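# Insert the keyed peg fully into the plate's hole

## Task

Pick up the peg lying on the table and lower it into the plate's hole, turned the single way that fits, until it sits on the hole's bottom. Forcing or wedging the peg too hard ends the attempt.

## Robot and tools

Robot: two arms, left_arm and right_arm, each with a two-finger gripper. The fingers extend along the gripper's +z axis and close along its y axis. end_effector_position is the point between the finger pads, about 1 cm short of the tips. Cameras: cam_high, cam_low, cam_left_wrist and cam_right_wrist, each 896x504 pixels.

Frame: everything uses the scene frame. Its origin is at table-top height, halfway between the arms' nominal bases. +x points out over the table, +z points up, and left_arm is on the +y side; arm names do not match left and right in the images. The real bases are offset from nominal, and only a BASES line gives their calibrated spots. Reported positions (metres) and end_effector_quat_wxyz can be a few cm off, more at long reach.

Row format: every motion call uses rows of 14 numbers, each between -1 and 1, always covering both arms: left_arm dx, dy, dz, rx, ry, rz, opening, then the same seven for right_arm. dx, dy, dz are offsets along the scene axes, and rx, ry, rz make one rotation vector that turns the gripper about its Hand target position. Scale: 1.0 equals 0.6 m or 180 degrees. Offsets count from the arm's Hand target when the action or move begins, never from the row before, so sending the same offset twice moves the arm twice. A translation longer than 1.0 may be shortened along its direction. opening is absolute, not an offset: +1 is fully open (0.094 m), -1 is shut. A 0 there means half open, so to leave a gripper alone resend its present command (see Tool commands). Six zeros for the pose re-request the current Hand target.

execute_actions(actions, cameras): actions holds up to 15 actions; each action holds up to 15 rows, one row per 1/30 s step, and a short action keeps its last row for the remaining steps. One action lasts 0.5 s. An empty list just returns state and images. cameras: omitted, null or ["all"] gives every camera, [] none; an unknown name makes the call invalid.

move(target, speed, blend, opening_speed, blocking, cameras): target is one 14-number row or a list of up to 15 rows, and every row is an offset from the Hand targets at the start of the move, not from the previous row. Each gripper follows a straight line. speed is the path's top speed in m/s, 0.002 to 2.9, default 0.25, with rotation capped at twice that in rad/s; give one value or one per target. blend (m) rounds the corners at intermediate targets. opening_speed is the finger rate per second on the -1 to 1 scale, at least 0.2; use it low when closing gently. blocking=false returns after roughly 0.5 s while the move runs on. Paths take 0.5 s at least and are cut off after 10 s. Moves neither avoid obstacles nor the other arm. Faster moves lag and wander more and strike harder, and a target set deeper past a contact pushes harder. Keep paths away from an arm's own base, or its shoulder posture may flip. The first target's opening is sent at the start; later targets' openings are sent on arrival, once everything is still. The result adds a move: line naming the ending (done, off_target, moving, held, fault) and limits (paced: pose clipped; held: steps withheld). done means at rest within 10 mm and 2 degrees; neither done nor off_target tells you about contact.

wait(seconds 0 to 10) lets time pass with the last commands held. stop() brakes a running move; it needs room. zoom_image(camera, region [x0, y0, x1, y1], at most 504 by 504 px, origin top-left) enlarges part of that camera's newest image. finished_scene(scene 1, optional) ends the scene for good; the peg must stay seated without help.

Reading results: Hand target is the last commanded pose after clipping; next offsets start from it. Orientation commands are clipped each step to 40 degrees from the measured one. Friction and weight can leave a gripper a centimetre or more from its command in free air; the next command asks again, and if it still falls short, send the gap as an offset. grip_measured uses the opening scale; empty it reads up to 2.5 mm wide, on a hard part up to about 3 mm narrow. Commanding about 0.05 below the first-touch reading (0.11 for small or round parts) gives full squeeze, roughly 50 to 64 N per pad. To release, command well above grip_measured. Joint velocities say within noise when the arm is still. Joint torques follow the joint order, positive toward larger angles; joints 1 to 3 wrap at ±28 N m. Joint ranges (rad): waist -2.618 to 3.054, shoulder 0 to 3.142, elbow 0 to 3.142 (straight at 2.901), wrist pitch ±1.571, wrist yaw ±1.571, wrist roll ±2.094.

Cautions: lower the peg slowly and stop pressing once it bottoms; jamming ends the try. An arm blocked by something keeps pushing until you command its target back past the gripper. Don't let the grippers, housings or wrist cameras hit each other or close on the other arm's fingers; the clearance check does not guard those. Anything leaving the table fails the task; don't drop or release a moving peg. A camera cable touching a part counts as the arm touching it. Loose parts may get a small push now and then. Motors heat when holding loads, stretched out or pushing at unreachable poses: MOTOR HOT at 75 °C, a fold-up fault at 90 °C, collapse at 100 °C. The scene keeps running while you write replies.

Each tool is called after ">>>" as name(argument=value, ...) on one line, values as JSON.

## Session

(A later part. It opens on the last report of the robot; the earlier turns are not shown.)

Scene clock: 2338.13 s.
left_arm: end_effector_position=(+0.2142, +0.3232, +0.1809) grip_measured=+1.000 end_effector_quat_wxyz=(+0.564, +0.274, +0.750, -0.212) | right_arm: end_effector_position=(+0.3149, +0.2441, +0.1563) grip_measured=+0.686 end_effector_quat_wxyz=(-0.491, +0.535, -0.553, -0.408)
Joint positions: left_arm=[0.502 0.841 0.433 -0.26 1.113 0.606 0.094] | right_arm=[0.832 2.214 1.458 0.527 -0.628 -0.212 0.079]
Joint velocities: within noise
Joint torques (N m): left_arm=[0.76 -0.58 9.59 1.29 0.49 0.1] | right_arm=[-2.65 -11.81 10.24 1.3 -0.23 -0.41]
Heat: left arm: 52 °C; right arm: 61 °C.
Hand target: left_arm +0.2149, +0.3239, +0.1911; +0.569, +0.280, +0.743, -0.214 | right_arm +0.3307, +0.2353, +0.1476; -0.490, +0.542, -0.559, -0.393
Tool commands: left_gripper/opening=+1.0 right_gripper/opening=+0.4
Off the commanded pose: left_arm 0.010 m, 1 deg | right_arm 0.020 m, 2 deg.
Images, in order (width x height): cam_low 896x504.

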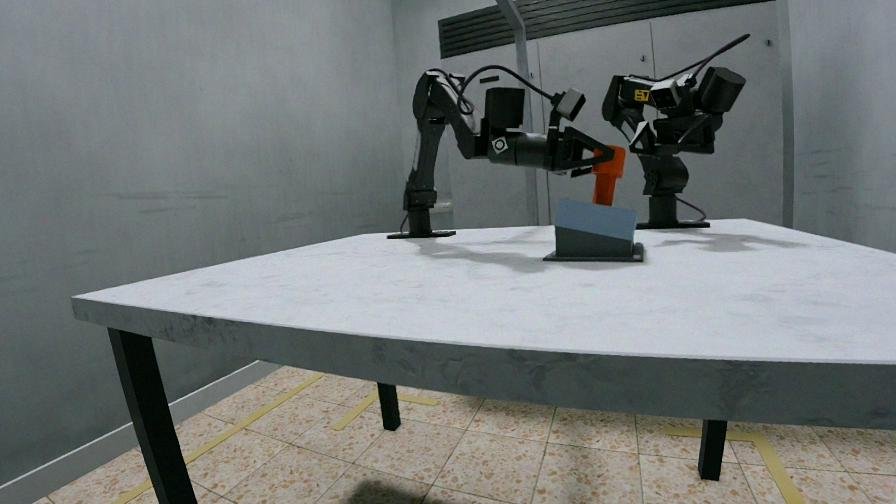

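>>> move(target=[[0, 0, 0, 0, 0, 0, 1.0, -0.018, 0.013, -0.010, 0, 0, 0, 0.4], [0, 0, 0, 0, 0, 0, 1.0, -0.018, 0.020, -0.015, -0.02, 0, 0, 0.4]], speed=0.05, cameras=["cam_left_wrist", "cam_low"])

>>> zoom_image(camera="cam_low", region=[585, 140, 635, 215])

>>> zoom_image(camera="cam_left_wrist", region=[380, 220, 480, 320])

Scene clock: 2433.23 s.
left_arm: end_effector_position=(+0.2142, +0.3231, +0.1809) grip_measured=+1.000 end_effector_quat_wxyz=(+0.564, +0.274, +0.749, -0.213) | right_arm: end_effector_position=(+0.3135, +0.2495, +0.1547) grip_measured=+0.686 end_effector_quat_wxyz=(-0.485, +0.549, -0.558, -0.391)
Joint positions: left_arm=[0.502 0.841 0.433 -0.26 1.113 0.606 0.094] | right_arm=[0.845 2.214 1.496 0.443 -0.606 -0.257 0.079]
Joint velocities: within noise
Joint torques (N m): left_arm=[0.73 -0.57 9.59 1.29 0.49 0.09] | right_arm=[-0.58 -11.6 9.94 1.15 0.06 -0.34]
Heat: left arm: 53 °C; right arm: 62 °C.
Hand target: left_arm +0.2149, +0.3239, +0.1911; +0.569, +0.280, +0.742, -0.214 | right_arm +0.3199, +0.2473, +0.1387; -0.472, +0.557, -0.571, -0.375
Off the commanded pose: left_arm 0.010 m, 1 deg | right_arm 0.017 m, 3 deg.
move: off_target (right_arm)
Images, in order (width x height): cam_low 896x504, cam_left_wrist 896x504.

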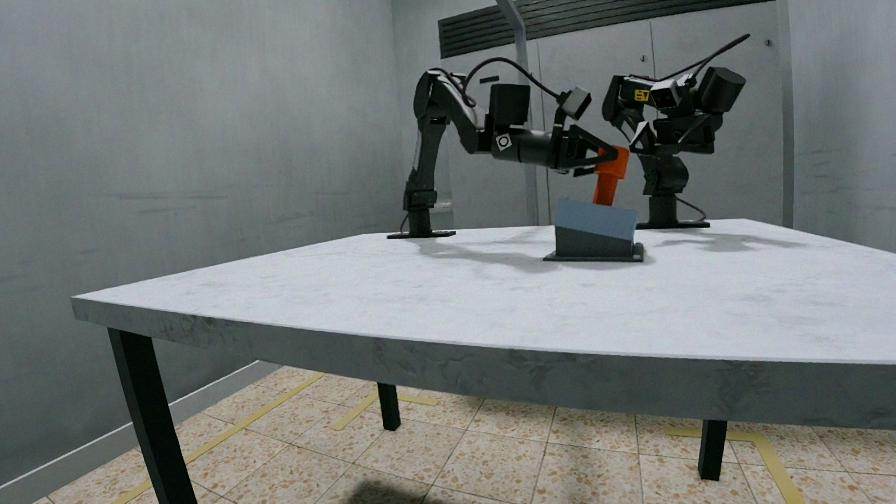

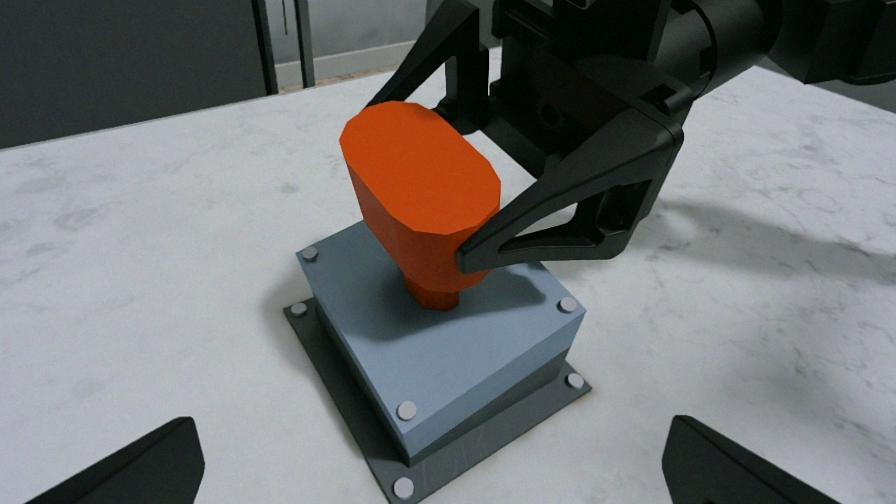

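Scaled by 6.720 from the camera's 896x504 image, which has a finer 1280x720 frame.

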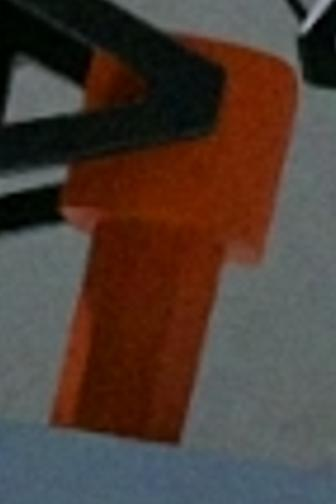

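Scaled by 5.040 from the camera's 896x504 image, which has a finer 1280x720 frame.

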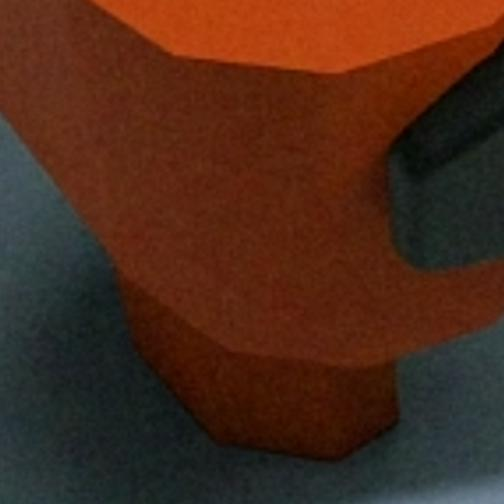

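>>> move(target=[[0, 0, 0, 0, 0, 0, 1.0, 0, 0, -0.018, 0, 0, 0, 0.4], [0, 0, 0, 0, 0, 0, 1.0, 0, -0.0093, -0.018, 0.0255, 0, 0, 0.4]], speed=0.04, cameras=["cam_left_wrist", "cam_low"])

>>> zoom_image(camera="cam_low", region=[585, 140, 635, 215])

>>> zoom_image(camera="cam_left_wrist", region=[380, 220, 480, 320])

Scene clock: 2448.93 s.
left_arm: end_effector_position=(+0.2142, +0.3231, +0.1809) grip_measured=+1.000 end_effector_quat_wxyz=(+0.564, +0.274, +0.749, -0.213) | right_arm: end_effector_position=(+0.3125, +0.2448, +0.1558) grip_measured=+0.686 end_effector_quat_wxyz=(+0.505, -0.538, +0.540, +0.404)
Joint positions: left_arm=[0.502 0.841 0.433 -0.26 1.113 0.606 0.094] | right_arm=[0.837 2.218 1.436 0.579 -0.623 -0.229 0.079]
Joint velocities: within noise
Joint torques (N m): left_arm=[0.75 -0.58 9.61 1.29 0.48 0.1] | right_arm=[-0.99 -9.24 7.31 1.88 -0.03 -0.06]
Heat: left arm: 53 °C; right arm: 62 °C.
Hand target: left_arm +0.2149, +0.3239, +0.1911; +0.569, +0.280, +0.742, -0.214 | right_arm +0.3199, +0.2417, +0.1277; +0.494, -0.538, +0.555, +0.397
Off the commanded pose: left_arm 0.010 m, 1 deg | right_arm 0.029 m, 2 deg.
move: off_target (right_arm)
Images, in order (width x height): cam_low 896x504, cam_left_wrist 896x504.

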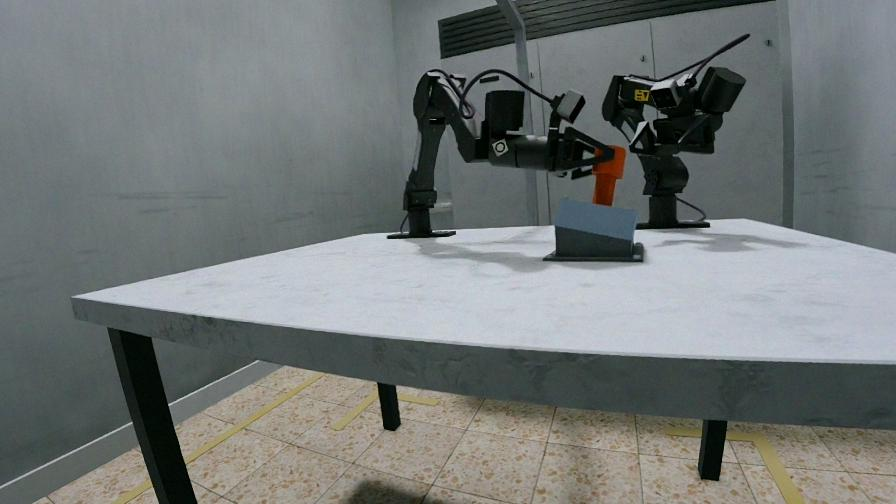

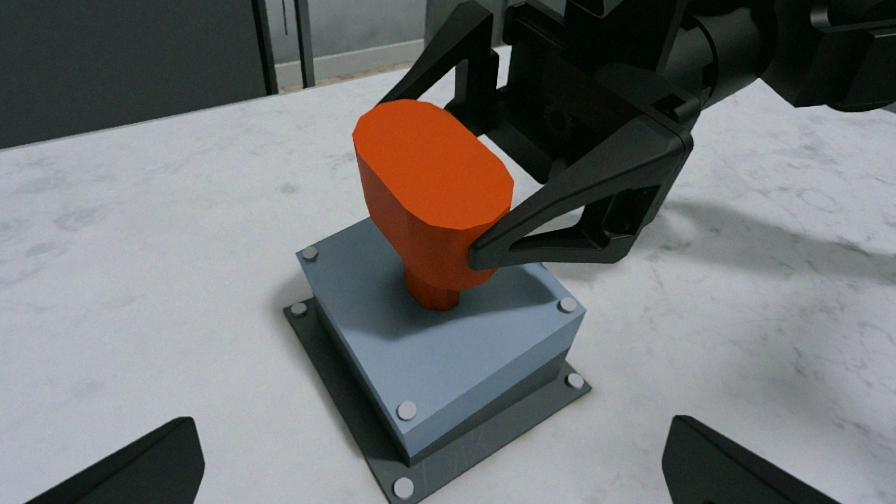

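Scaled by 6.720 from the camera's 896x504 image, which has a finer 1280x720 frame.

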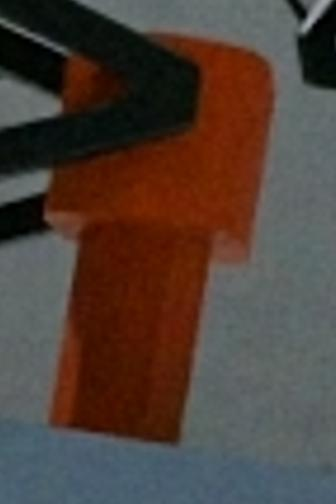

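Scaled by 5.040 from the camera's 896x504 image, which has a finer 1280x720 frame.

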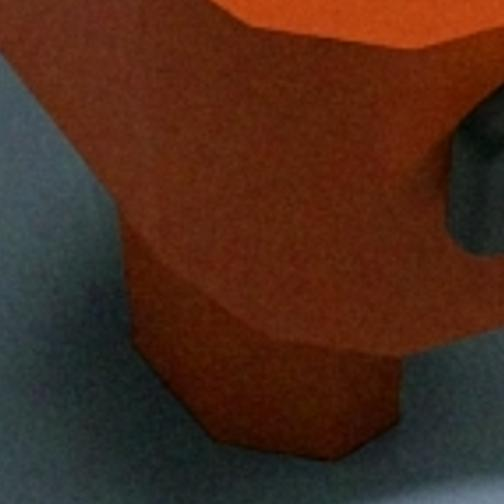

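>>> move(target=[0, 0, 0, 0, 0, 0, 1.0, -0.006, 0.007, 0.072, 0, 0, 0, 0.4], speed=0.06, cameras=["cam_left_wrist", "cam_low", "cam_right_wrist"])

>>> zoom_image(camera="cam_low", region=[585, 120, 645, 210])

>>> zoom_image(camera="cam_left_wrist", region=[370, 200, 480, 320])

>>> zoom_image(camera="cam_left_wrist", region=[320, 60, 430, 200])

>>> zoom_image(camera="cam_left_wrist", region=[410, 60, 520, 190])

Scene clock: 2519.43 s.
left_arm: end_effector_position=(+0.2142, +0.3231, +0.1809) grip_measured=+1.000 end_effector_quat_wxyz=(+0.564, +0.274, +0.749, -0.213) | right_arm: end_effector_position=(+0.3132, +0.2465, +0.1547) grip_measured=+0.686 end_effector_quat_wxyz=(-0.492, +0.541, -0.552, -0.401)
Joint positions: left_arm=[0.502 0.841 0.433 -0.26 1.113 0.606 0.094] | right_arm=[0.839 2.216 1.465 0.509 -0.619 -0.233 0.079]
Joint velocities: within noise
Joint torques (N m): left_arm=[0.75 -0.55 9.59 1.3 0.49 0.09] | right_arm=[-0.14 -15.76 10.51 1.21 0.04 0.01]
Heat: left arm: 53 °C; right arm: 56 °C.
Hand target: left_arm +0.2149, +0.3239, +0.1911; +0.569, +0.280, +0.742, -0.214 | right_arm +0.3163, +0.2459, +0.1709; -0.494, +0.538, -0.555, -0.397
Off the commanded pose: left_arm 0.010 m, 1 deg | right_arm 0.017 m, 1 deg.
move: off_target (right_arm)
Images, in order (width x height): cam_low 896x504, cam_left_wrist 896x504, cam_right_wrist 896x504.

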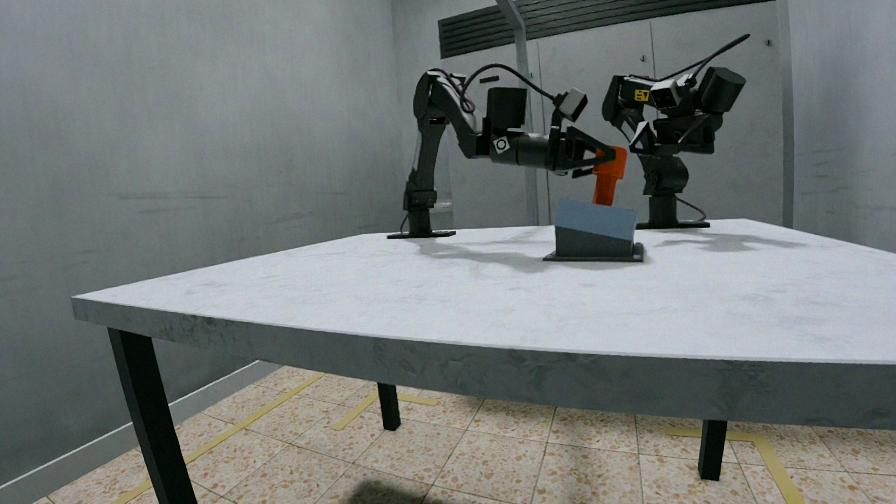

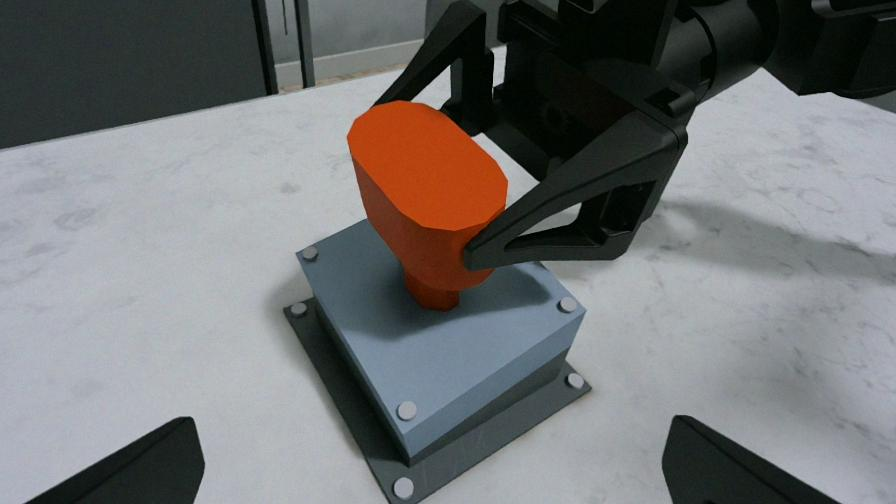

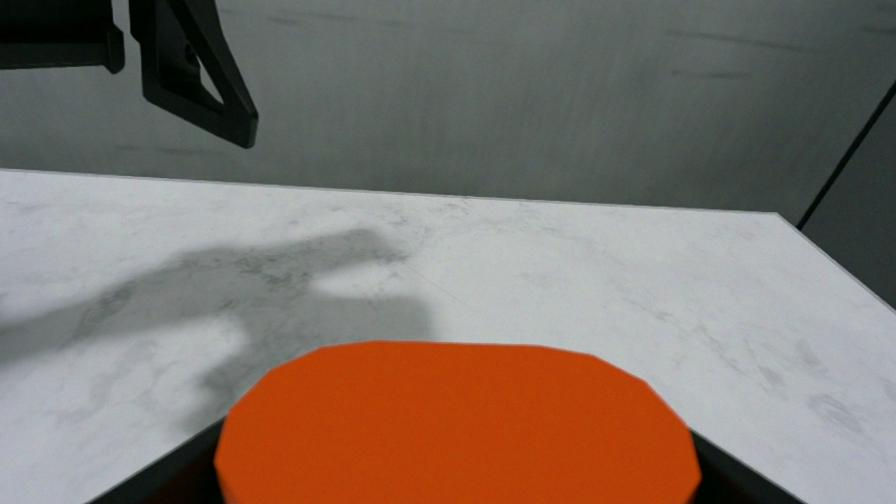

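Scaled by 5.600 from the camera's 896x504 image, which has a finer 1280x720 frame.

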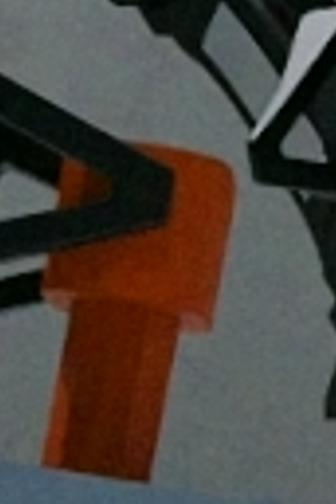

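Scaled by 4.200 from the camera's 896x504 image, which has a finer 1280x720 frame.

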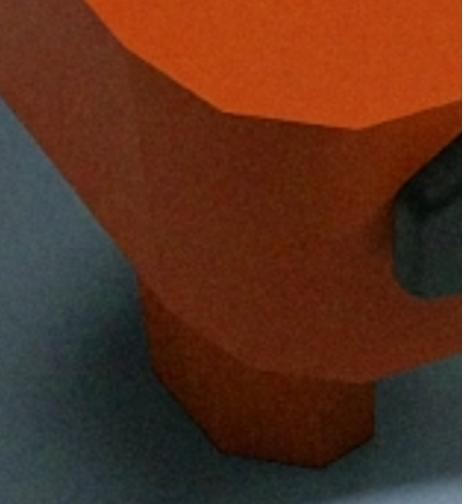

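Scaled by 3.600 from the camera's 896x504 image, which has a finer 1280x720 frame.

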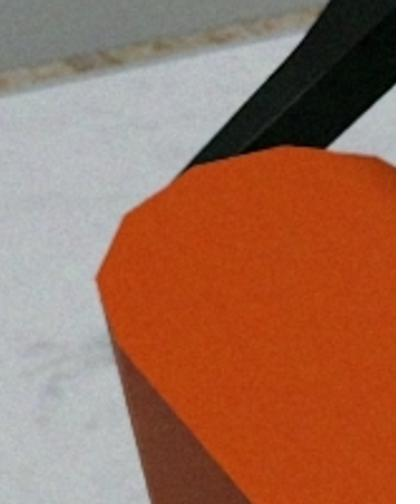

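Scaled by 3.877 from the camera's 896x504 image, which has a finer 1280x720 frame.

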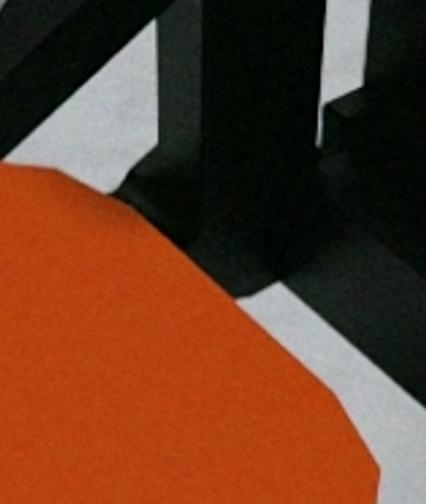

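>>> move(target=[0, 0, 0, 0, 0, 0, 1.0, -0.002, 0.003, 0.018, 0, 0, 0, 0.4], speed=0.05, cameras=["cam_left_wrist", "cam_low"])

>>> zoom_image(camera="cam_left_wrist", region=[380, 210, 480, 330])

Scene clock: 2554.10 s.
left_arm: end_effector_position=(+0.2142, +0.3231, +0.1809) grip_measured=+1.000 end_effector_quat_wxyz=(+0.564, +0.274, +0.749, -0.213) | right_arm: end_effector_position=(+0.3144, +0.2471, +0.1549) grip_measured=+0.686 end_effector_quat_wxyz=(-0.483, +0.541, -0.562, -0.398)
Joint positions: left_arm=[0.502 0.841 0.433 -0.26 1.113 0.606 0.094] | right_arm=[0.841 2.211 1.485 0.459 -0.609 -0.233 0.079]
Joint velocities: within noise
Joint torques (N m): left_arm=[0.75 -0.57 9.59 1.29 0.49 0.09] | right_arm=[0.1 -16.9 10.62 1.37 -0.03 0.04]
Heat: left arm: 53 °C; right arm: 64 °C.
Hand target: left_arm +0.2149, +0.3239, +0.1911; +0.569, +0.280, +0.742, -0.214 | right_arm +0.3151, +0.2477, +0.1817; -0.494, +0.538, -0.555, -0.397
Off the commanded pose: left_arm 0.010 m, 1 deg | right_arm 0.027 m, 2 deg.
move: off_target (right_arm)
Images, in order (width x height): cam_low 896x504, cam_left_wrist 896x504.

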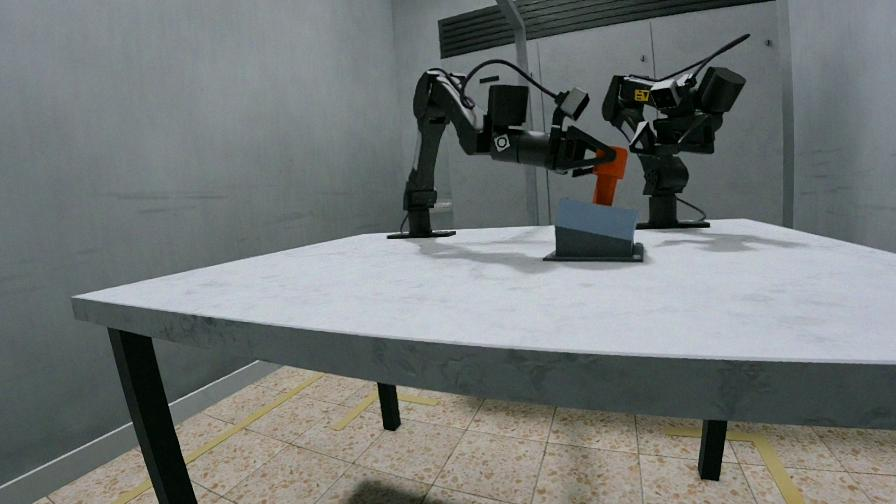

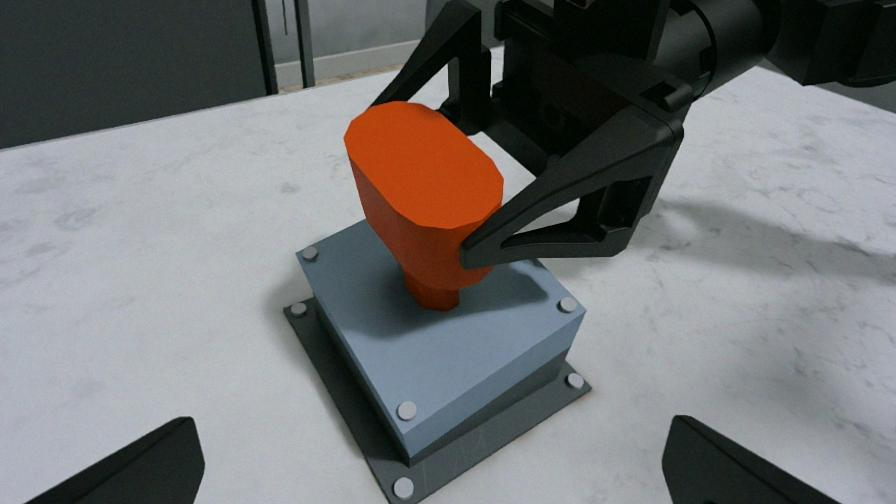

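Scaled by 4.200 from the camera's 896x504 image, which has a finer 1280x720 frame.

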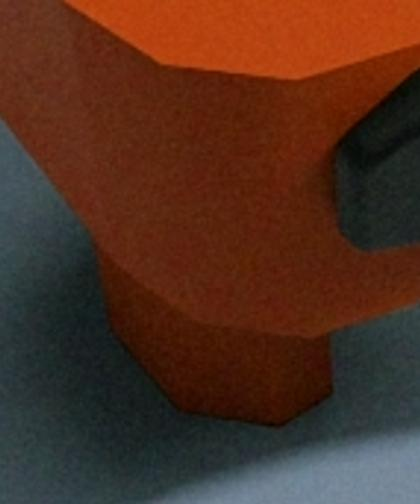

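>>> move(target=[0, 0, 0, 0, 0, 0, 1.0, 0.0, 0.0, -0.037, 0, 0, 0, 0.4], speed=0.06, cameras=["cam_left_wrist", "cam_low"])

>>> zoom_image(camera="cam_low", region=[585, 135, 635, 215])

>>> zoom_image(camera="cam_left_wrist", region=[380, 230, 470, 320])

Scene clock: 2569.73 s.
left_arm: end_effector_position=(+0.2142, +0.3231, +0.1809) grip_measured=+1.000 end_effector_quat_wxyz=(+0.564, +0.274, +0.749, -0.213) | right_arm: end_effector_position=(+0.3145, +0.2473, +0.1554) grip_measured=+0.686 end_effector_quat_wxyz=(-0.484, +0.541, -0.561, -0.398)
Joint positions: left_arm=[0.502 0.841 0.433 -0.26 1.113 0.606 0.094] | right_arm=[0.841 2.211 1.485 0.461 -0.609 -0.233 0.079]
Joint velocities: within noise
Joint torques (N m): left_arm=[0.75 -0.55 9.59 1.3 0.49 0.09] | right_arm=[0.09 -13.37 7.64 2.07 -0.03 0.02]
Heat: left arm: 53 °C; right arm: 63 °C.
Hand target: left_arm +0.2149, +0.3239, +0.1911; +0.569, +0.280, +0.742, -0.214 | right_arm +0.3151, +0.2477, +0.1595; -0.494, +0.538, -0.555, -0.397
Off the commanded pose: left_arm 0.010 m, 1 deg | right_arm 0.004 m, 1 deg.
move: done
Images, in order (width x height): cam_low 896x504, cam_left_wrist 896x504.

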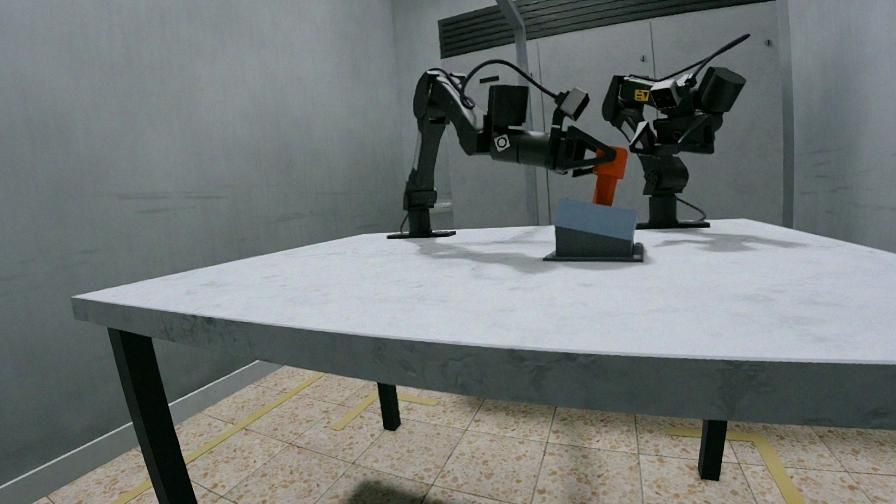

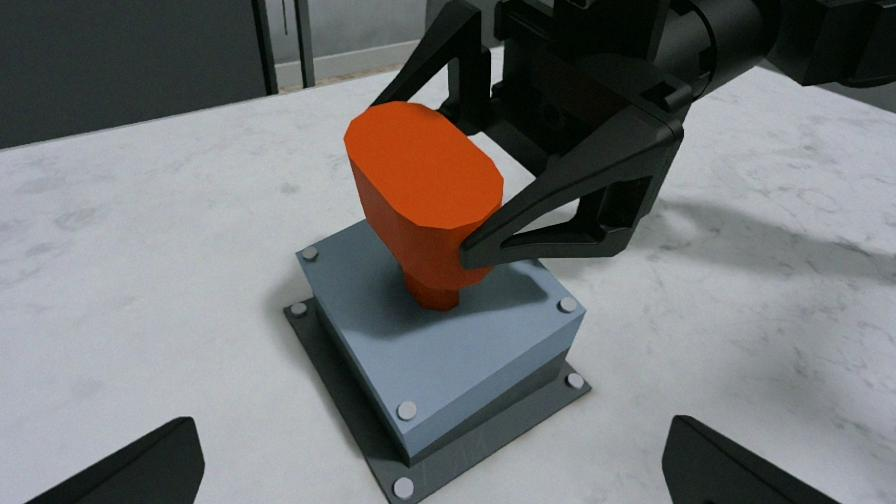

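Scaled by 6.300 from the camera's 896x504 image, which has a finer 1280x720 frame.

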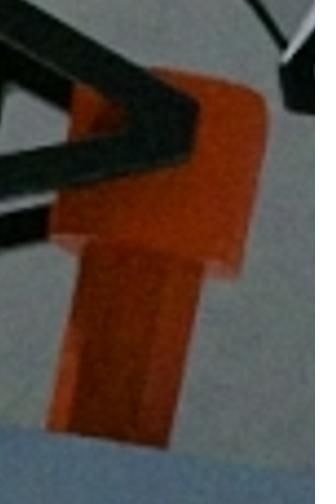

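Scaled by 5.600 from the camera's 896x504 image, which has a finer 1280x720 frame.

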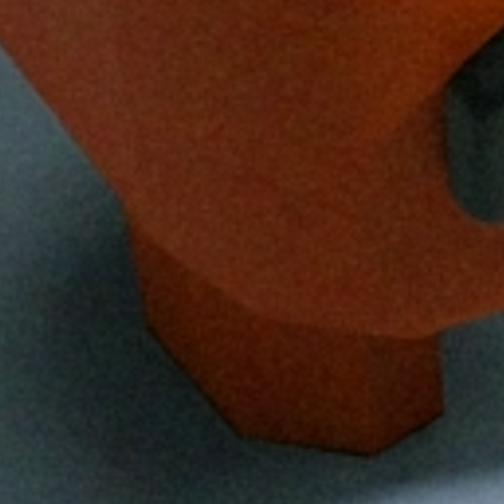

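>>> zoom_image(camera="cam_left_wrist", region=[330, 90, 430, 210])

>>> zoom_image(camera="cam_left_wrist", region=[420, 90, 520, 210])

Scaled by 4.200 from the camera's 896x504 image, which has a finer 1280x720 frame.

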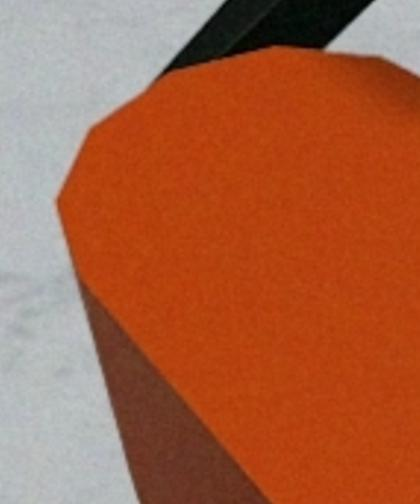

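Scaled by 4.200 from the camera's 896x504 image, which has a finer 1280x720 frame.

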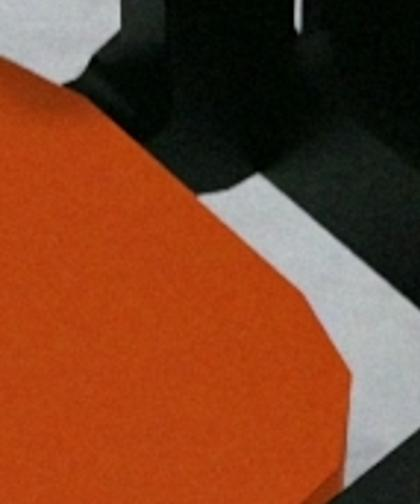

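>>> move(target=[0, 0, 0, 0, 0, 0, 1.0, 0.002, 0.0035, -0.042, -0.0095, 0.0, 0, 0.4], speed=0.04, cameras=["cam_left_wrist", "cam_low"])

>>> zoom_image(camera="cam_low", region=[585, 135, 635, 215])

>>> zoom_image(camera="cam_left_wrist", region=[380, 230, 470, 320])

Scene clock: 2612.23 s.
left_arm: end_effector_position=(+0.2142, +0.3231, +0.1809) grip_measured=+1.000 end_effector_quat_wxyz=(+0.564, +0.274, +0.749, -0.213) | right_arm: end_effector_position=(+0.3144, +0.2470, +0.1555) grip_measured=+0.686 end_effector_quat_wxyz=(-0.487, +0.541, -0.559, -0.397)
Joint positions: left_arm=[0.502 0.841 0.433 -0.26 1.113 0.606 0.094] | right_arm=[0.841 2.211 1.479 0.473 -0.609 -0.235 0.079]
Joint velocities: within noise
Joint torques (N m): left_arm=[0.75 -0.58 9.61 1.3 0.49 0.09] | right_arm=[0.29 -9.74 7.62 2.06 0.05 -0.18]
Heat: left arm: 53 °C; right arm: 59 °C.
Hand target: left_arm +0.2149, +0.3239, +0.1911; +0.569, +0.280, +0.742, -0.214 | right_arm +0.3163, +0.2498, +0.1344; -0.486, +0.545, -0.561, -0.389
Off the commanded pose: left_arm 0.010 m, 1 deg | right_arm 0.021 m, 1 deg.
move: off_target (right_arm)
Images, in order (width x height): cam_low 896x504, cam_left_wrist 896x504.

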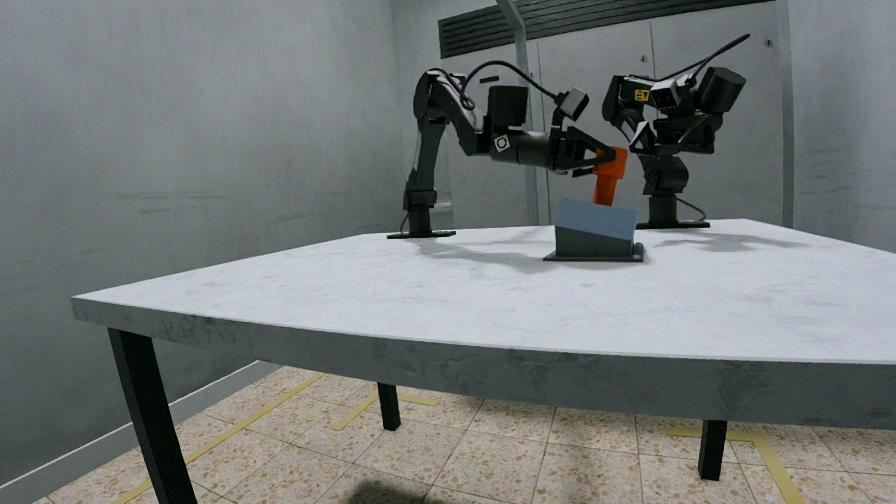

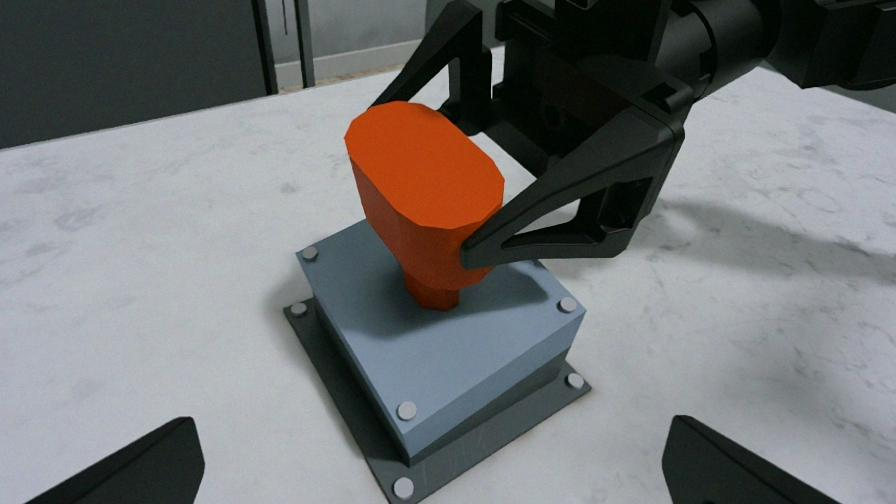

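Scaled by 6.300 from the camera's 896x504 image, which has a finer 1280x720 frame.

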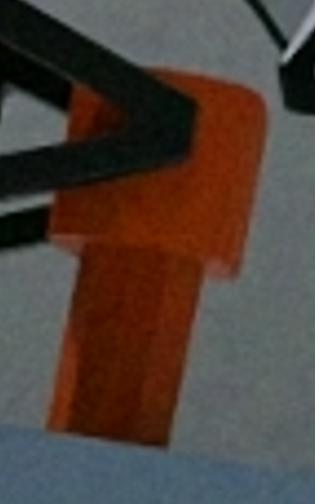

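Scaled by 5.600 from the camera's 896x504 image, which has a finer 1280x720 frame.

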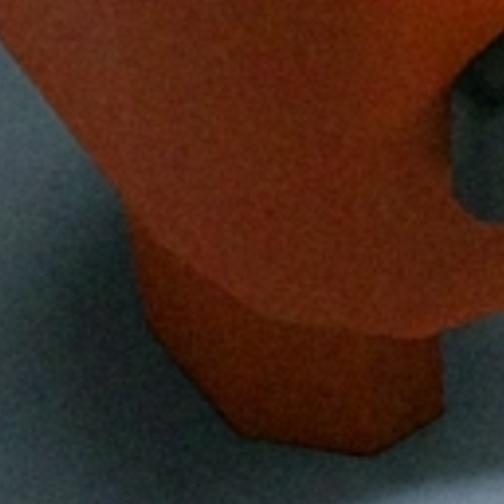

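>>> move(target=[0, 0, 0, 0, 0, 0, 1.0, 0.001, 0.0015, -0.025, -0.005, 0.0, 0, 0.4], speed=0.04, cameras=[])

Scene clock: 2622.83 s.
left_arm: end_effector_position=(+0.2142, +0.3231, +0.1809) grip_measured=+1.000 end_effector_quat_wxyz=(+0.564, +0.274, +0.749, -0.213) | right_arm: end_effector_position=(+0.3141, +0.2487, +0.1541) grip_measured=+0.686 end_effector_quat_wxyz=(-0.493, +0.542, -0.553, -0.398)
Joint positions: left_arm=[0.502 0.841 0.433 -0.26 1.113 0.606 0.094] | right_arm=[0.843 2.221 1.475 0.502 -0.609 -0.238 0.079]
Joint velocities: within noise
Joint torques (N m): left_arm=[0.73 -0.55 9.59 1.3 0.48 0.09] | right_arm=[0.18 -8.55 7.28 1.9 0.1 -0.27]
Heat: left arm: 53 °C; right arm: 57 °C.
Hand target: left_arm +0.2149, +0.3239, +0.1911; +0.569, +0.280, +0.742, -0.214 | right_arm +0.3168, +0.2507, +0.1193; -0.482, +0.549, -0.564, -0.385
Off the commanded pose: left_arm 0.010 m, 1 deg | right_arm 0.035 m, 2 deg.
move: off_target (right_arm)
No camera images: "cameras" was empty.

>>> execute_actions(actions=[], cameras=["cam_low", "cam_left_wrist"])

>>> zoom_image(camera="cam_low", region=[585, 135, 635, 215])

>>> zoom_image(camera="cam_left_wrist", region=[380, 220, 480, 320])

Scene clock: 2629.67 s.
left_arm: end_effector_position=(+0.2142, +0.3231, +0.1809) grip_measured=+1.000 end_effector_quat_wxyz=(+0.564, +0.274, +0.749, -0.213) | right_arm: end_effector_position=(+0.3141, +0.2487, +0.1541) grip_measured=+0.686 end_effector_quat_wxyz=(-0.493, +0.542, -0.553, -0.398)
Joint positions: left_arm=[0.502 0.841 0.433 -0.26 1.113 0.606 0.094] | right_arm=[0.843 2.221 1.475 0.502 -0.609 -0.238 0.079]
Joint velocities: within noise
Joint torques (N m): left_arm=[0.76 -0.58 9.61 1.29 0.49 0.1] | right_arm=[0.18 -8.55 7.3 1.9 0.1 -0.28]
Heat: left arm: 53 °C; right arm: 56 °C.
Hand target: left_arm +0.2149, +0.3239, +0.1911; +0.569, +0.280, +0.742, -0.214 | right_arm +0.3168, +0.2507, +0.1193; -0.482, +0.549, -0.564, -0.385
Tool commands: left_gripper/opening=+1.0 right_gripper/opening=+0.4
Off the commanded pose: left_arm 0.010 m, 1 deg | right_arm 0.035 m, 2 deg.
Images, in order (width x height): cam_low 896x504, cam_left_wrist 896x504.

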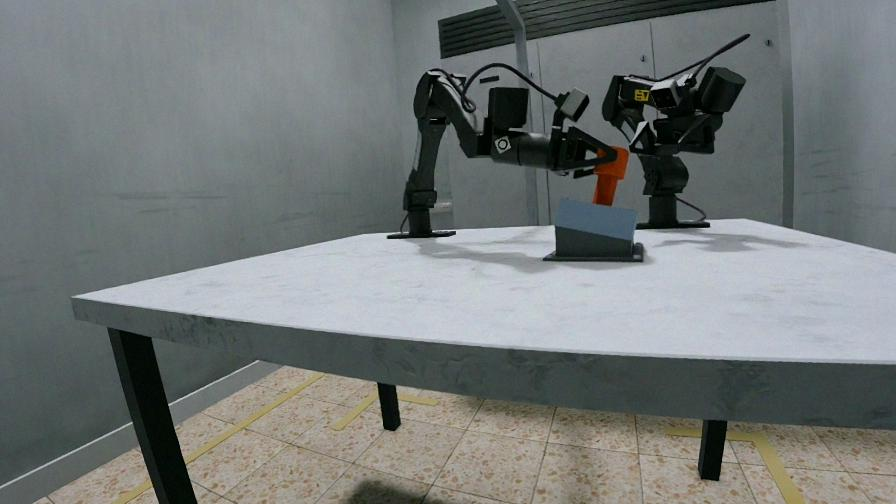

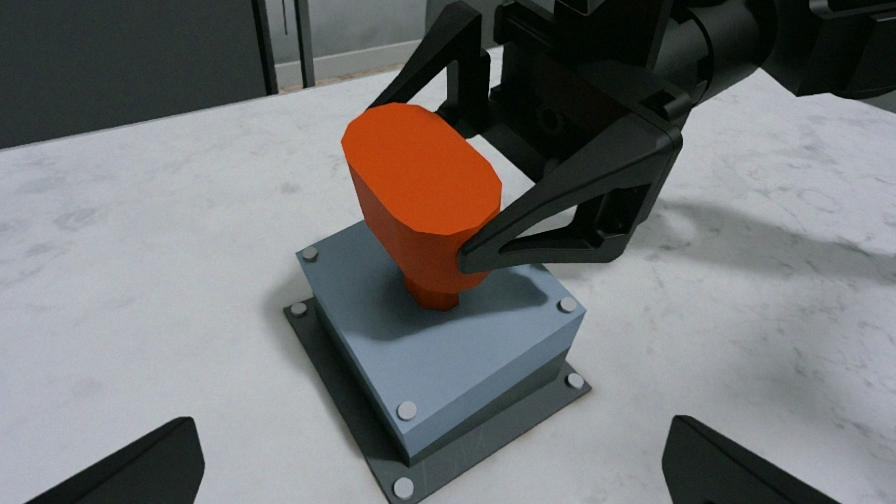

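Scaled by 6.300 from the camera's 896x504 image, which has a finer 1280x720 frame.

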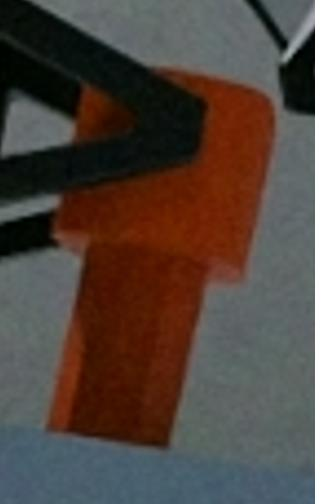

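Scaled by 5.040 from the camera's 896x504 image, which has a finer 1280x720 frame.

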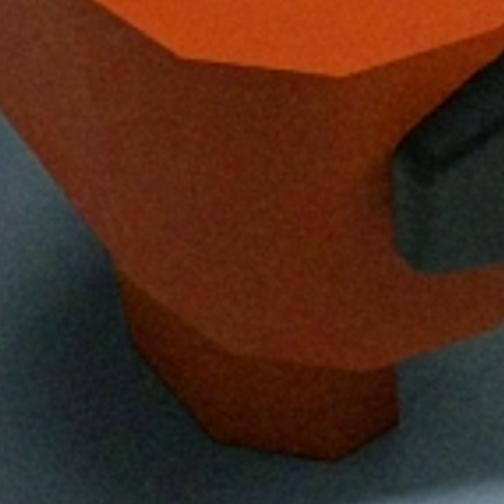

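>>> move(target=[0, 0, 0, 0, 0, 0, 1.0, -0.004, -0.0035, 0.125, 0.009, 0.0, 0, 0.4], speed=0.08, cameras=["cam_low", "cam_left_wrist"])

>>> zoom_image(camera="cam_left_wrist", region=[380, 220, 480, 320])

Scene clock: 2651.47 s.
left_arm: end_effector_position=(+0.2142, +0.3231, +0.1809) grip_measured=+1.000 end_effector_quat_wxyz=(+0.564, +0.274, +0.749, -0.213) | right_arm: end_effector_position=(+0.3157, +0.2485, +0.1544) grip_measured=+0.686 end_effector_quat_wxyz=(-0.469, +0.544, -0.577, -0.389)
Joint positions: left_arm=[0.502 0.841 0.433 -0.26 1.113 0.606 0.094] | right_arm=[0.845 2.206 1.52 0.372 -0.592 -0.244 0.079]
Joint velocities: within noise
Joint torques (N m): left_arm=[0.73 -0.57 9.59 1.3 0.48 0.1] | right_arm=[0.03 -18.44 11.06 1.44 -0.16 0.02]
Heat: left arm: 53 °C; right arm: 56 °C.
Hand target: left_arm +0.2149, +0.3239, +0.1911; +0.569, +0.280, +0.742, -0.214 | right_arm +0.3145, +0.2486, +0.1942; -0.490, +0.542, -0.559, -0.392
Off the commanded pose: left_arm 0.010 m, 1 deg | right_arm 0.040 m, 3 deg.
move: off_target (right_arm)
Images, in order (width x height): cam_low 896x504, cam_left_wrist 896x504.

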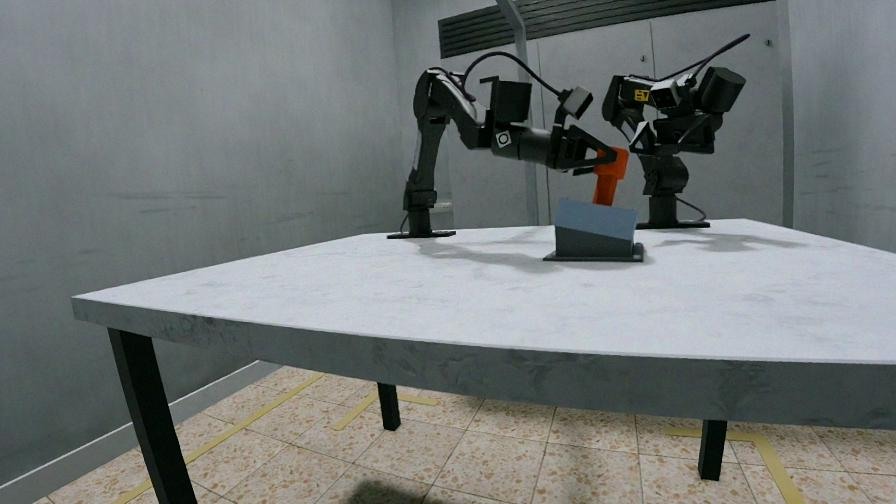

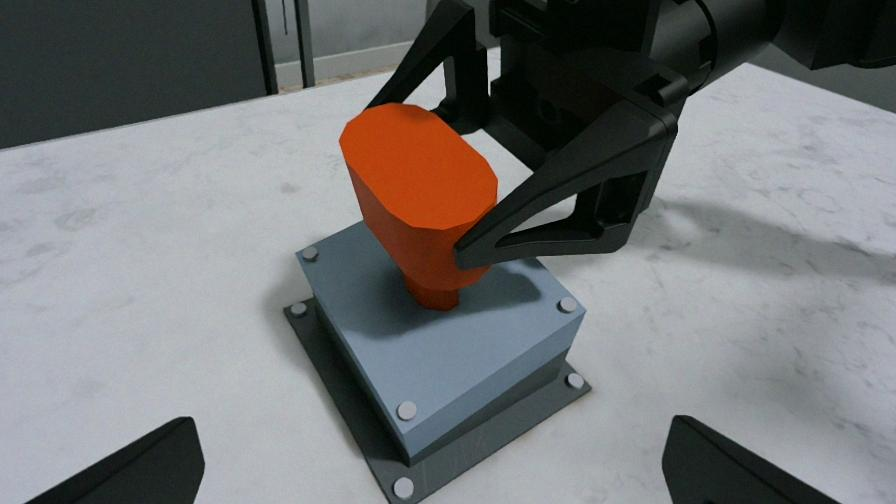

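Scaled by 5.040 from the camera's 896x504 image, which has a finer 1280x720 frame.

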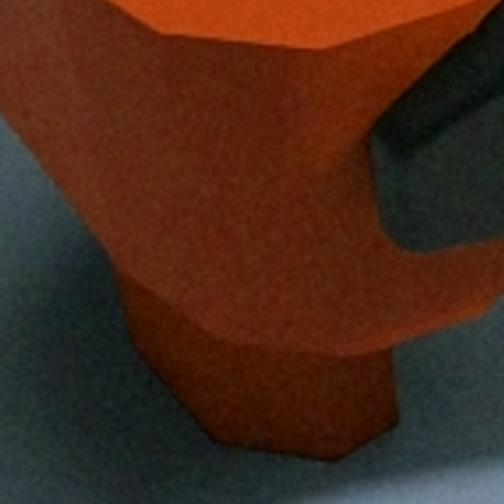

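>>> move(target=[0, 0, 0, 0, 0, 0, 1.0, 0.001, -0.0015, -0.058, 0, 0.0, 0, 0.4], speed=0.06, cameras=["cam_low", "cam_left_wrist"])

>>> zoom_image(camera="cam_low", region=[585, 135, 635, 215])

Scene clock: 2700.73 s.
left_arm: end_effector_position=(+0.2142, +0.3231, +0.1809) grip_measured=+1.000 end_effector_quat_wxyz=(+0.564, +0.274, +0.749, -0.213) | right_arm: end_effector_position=(+0.3147, +0.2474, +0.1534) grip_measured=+0.686 end_effector_quat_wxyz=(-0.478, +0.543, -0.570, -0.389)
Joint positions: left_arm=[0.502 0.841 0.433 -0.26 1.113 0.606 0.094] | right_arm=[0.845 2.206 1.494 0.421 -0.592 -0.244 0.079]
Joint velocities: within noise
Joint torques (N m): left_arm=[0.76 -0.58 9.59 1.3 0.49 0.08] | right_arm=[-0.17 -13.38 7.83 2.12 -0.2 0]
Heat: left arm: 53 °C; right arm: 72 °C.
Hand target: left_arm +0.2149, +0.3239, +0.1911; +0.569, +0.280, +0.742, -0.214 | right_arm +0.3151, +0.2477, +0.1594; -0.489, +0.542, -0.559, -0.393
Off the commanded pose: left_arm 0.010 m, 1 deg | right_arm 0.006 m, 2 deg.
move: done
Images, in order (width x height): cam_low 896x504, cam_left_wrist 896x504.

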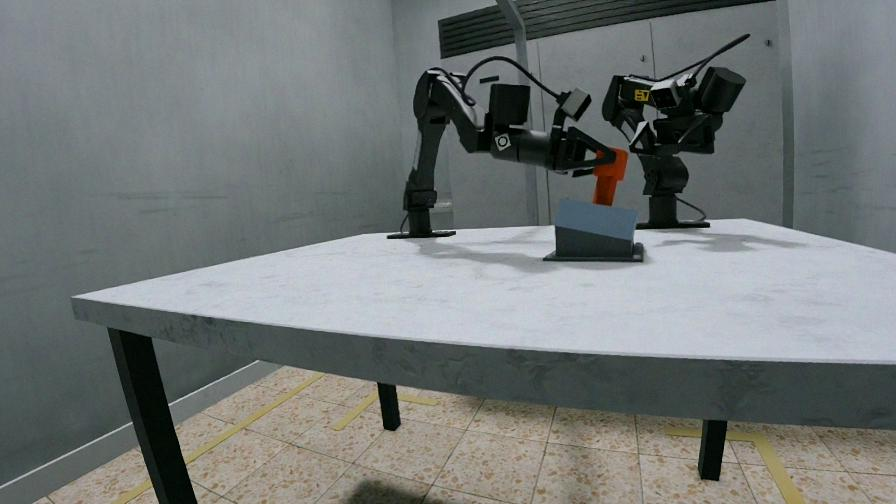

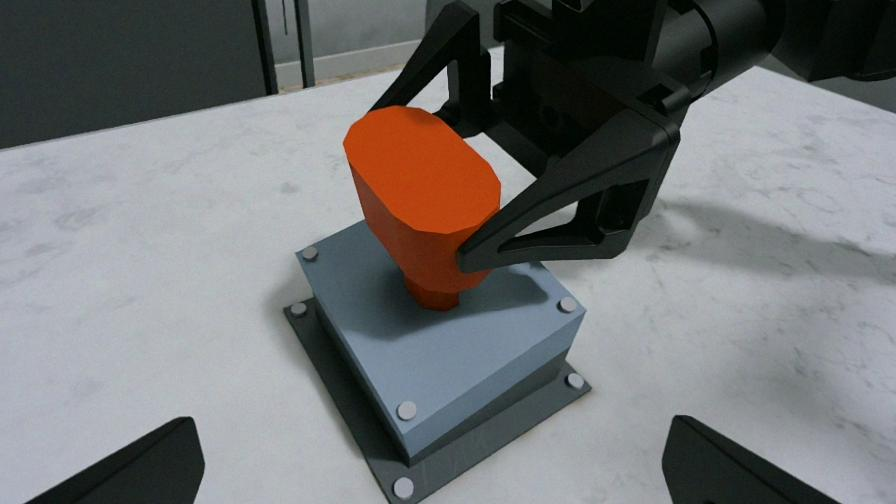

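Scaled by 6.300 from the camera's 896x504 image, which has a finer 1280x720 frame.

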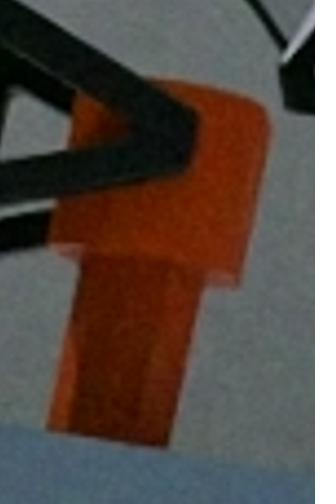

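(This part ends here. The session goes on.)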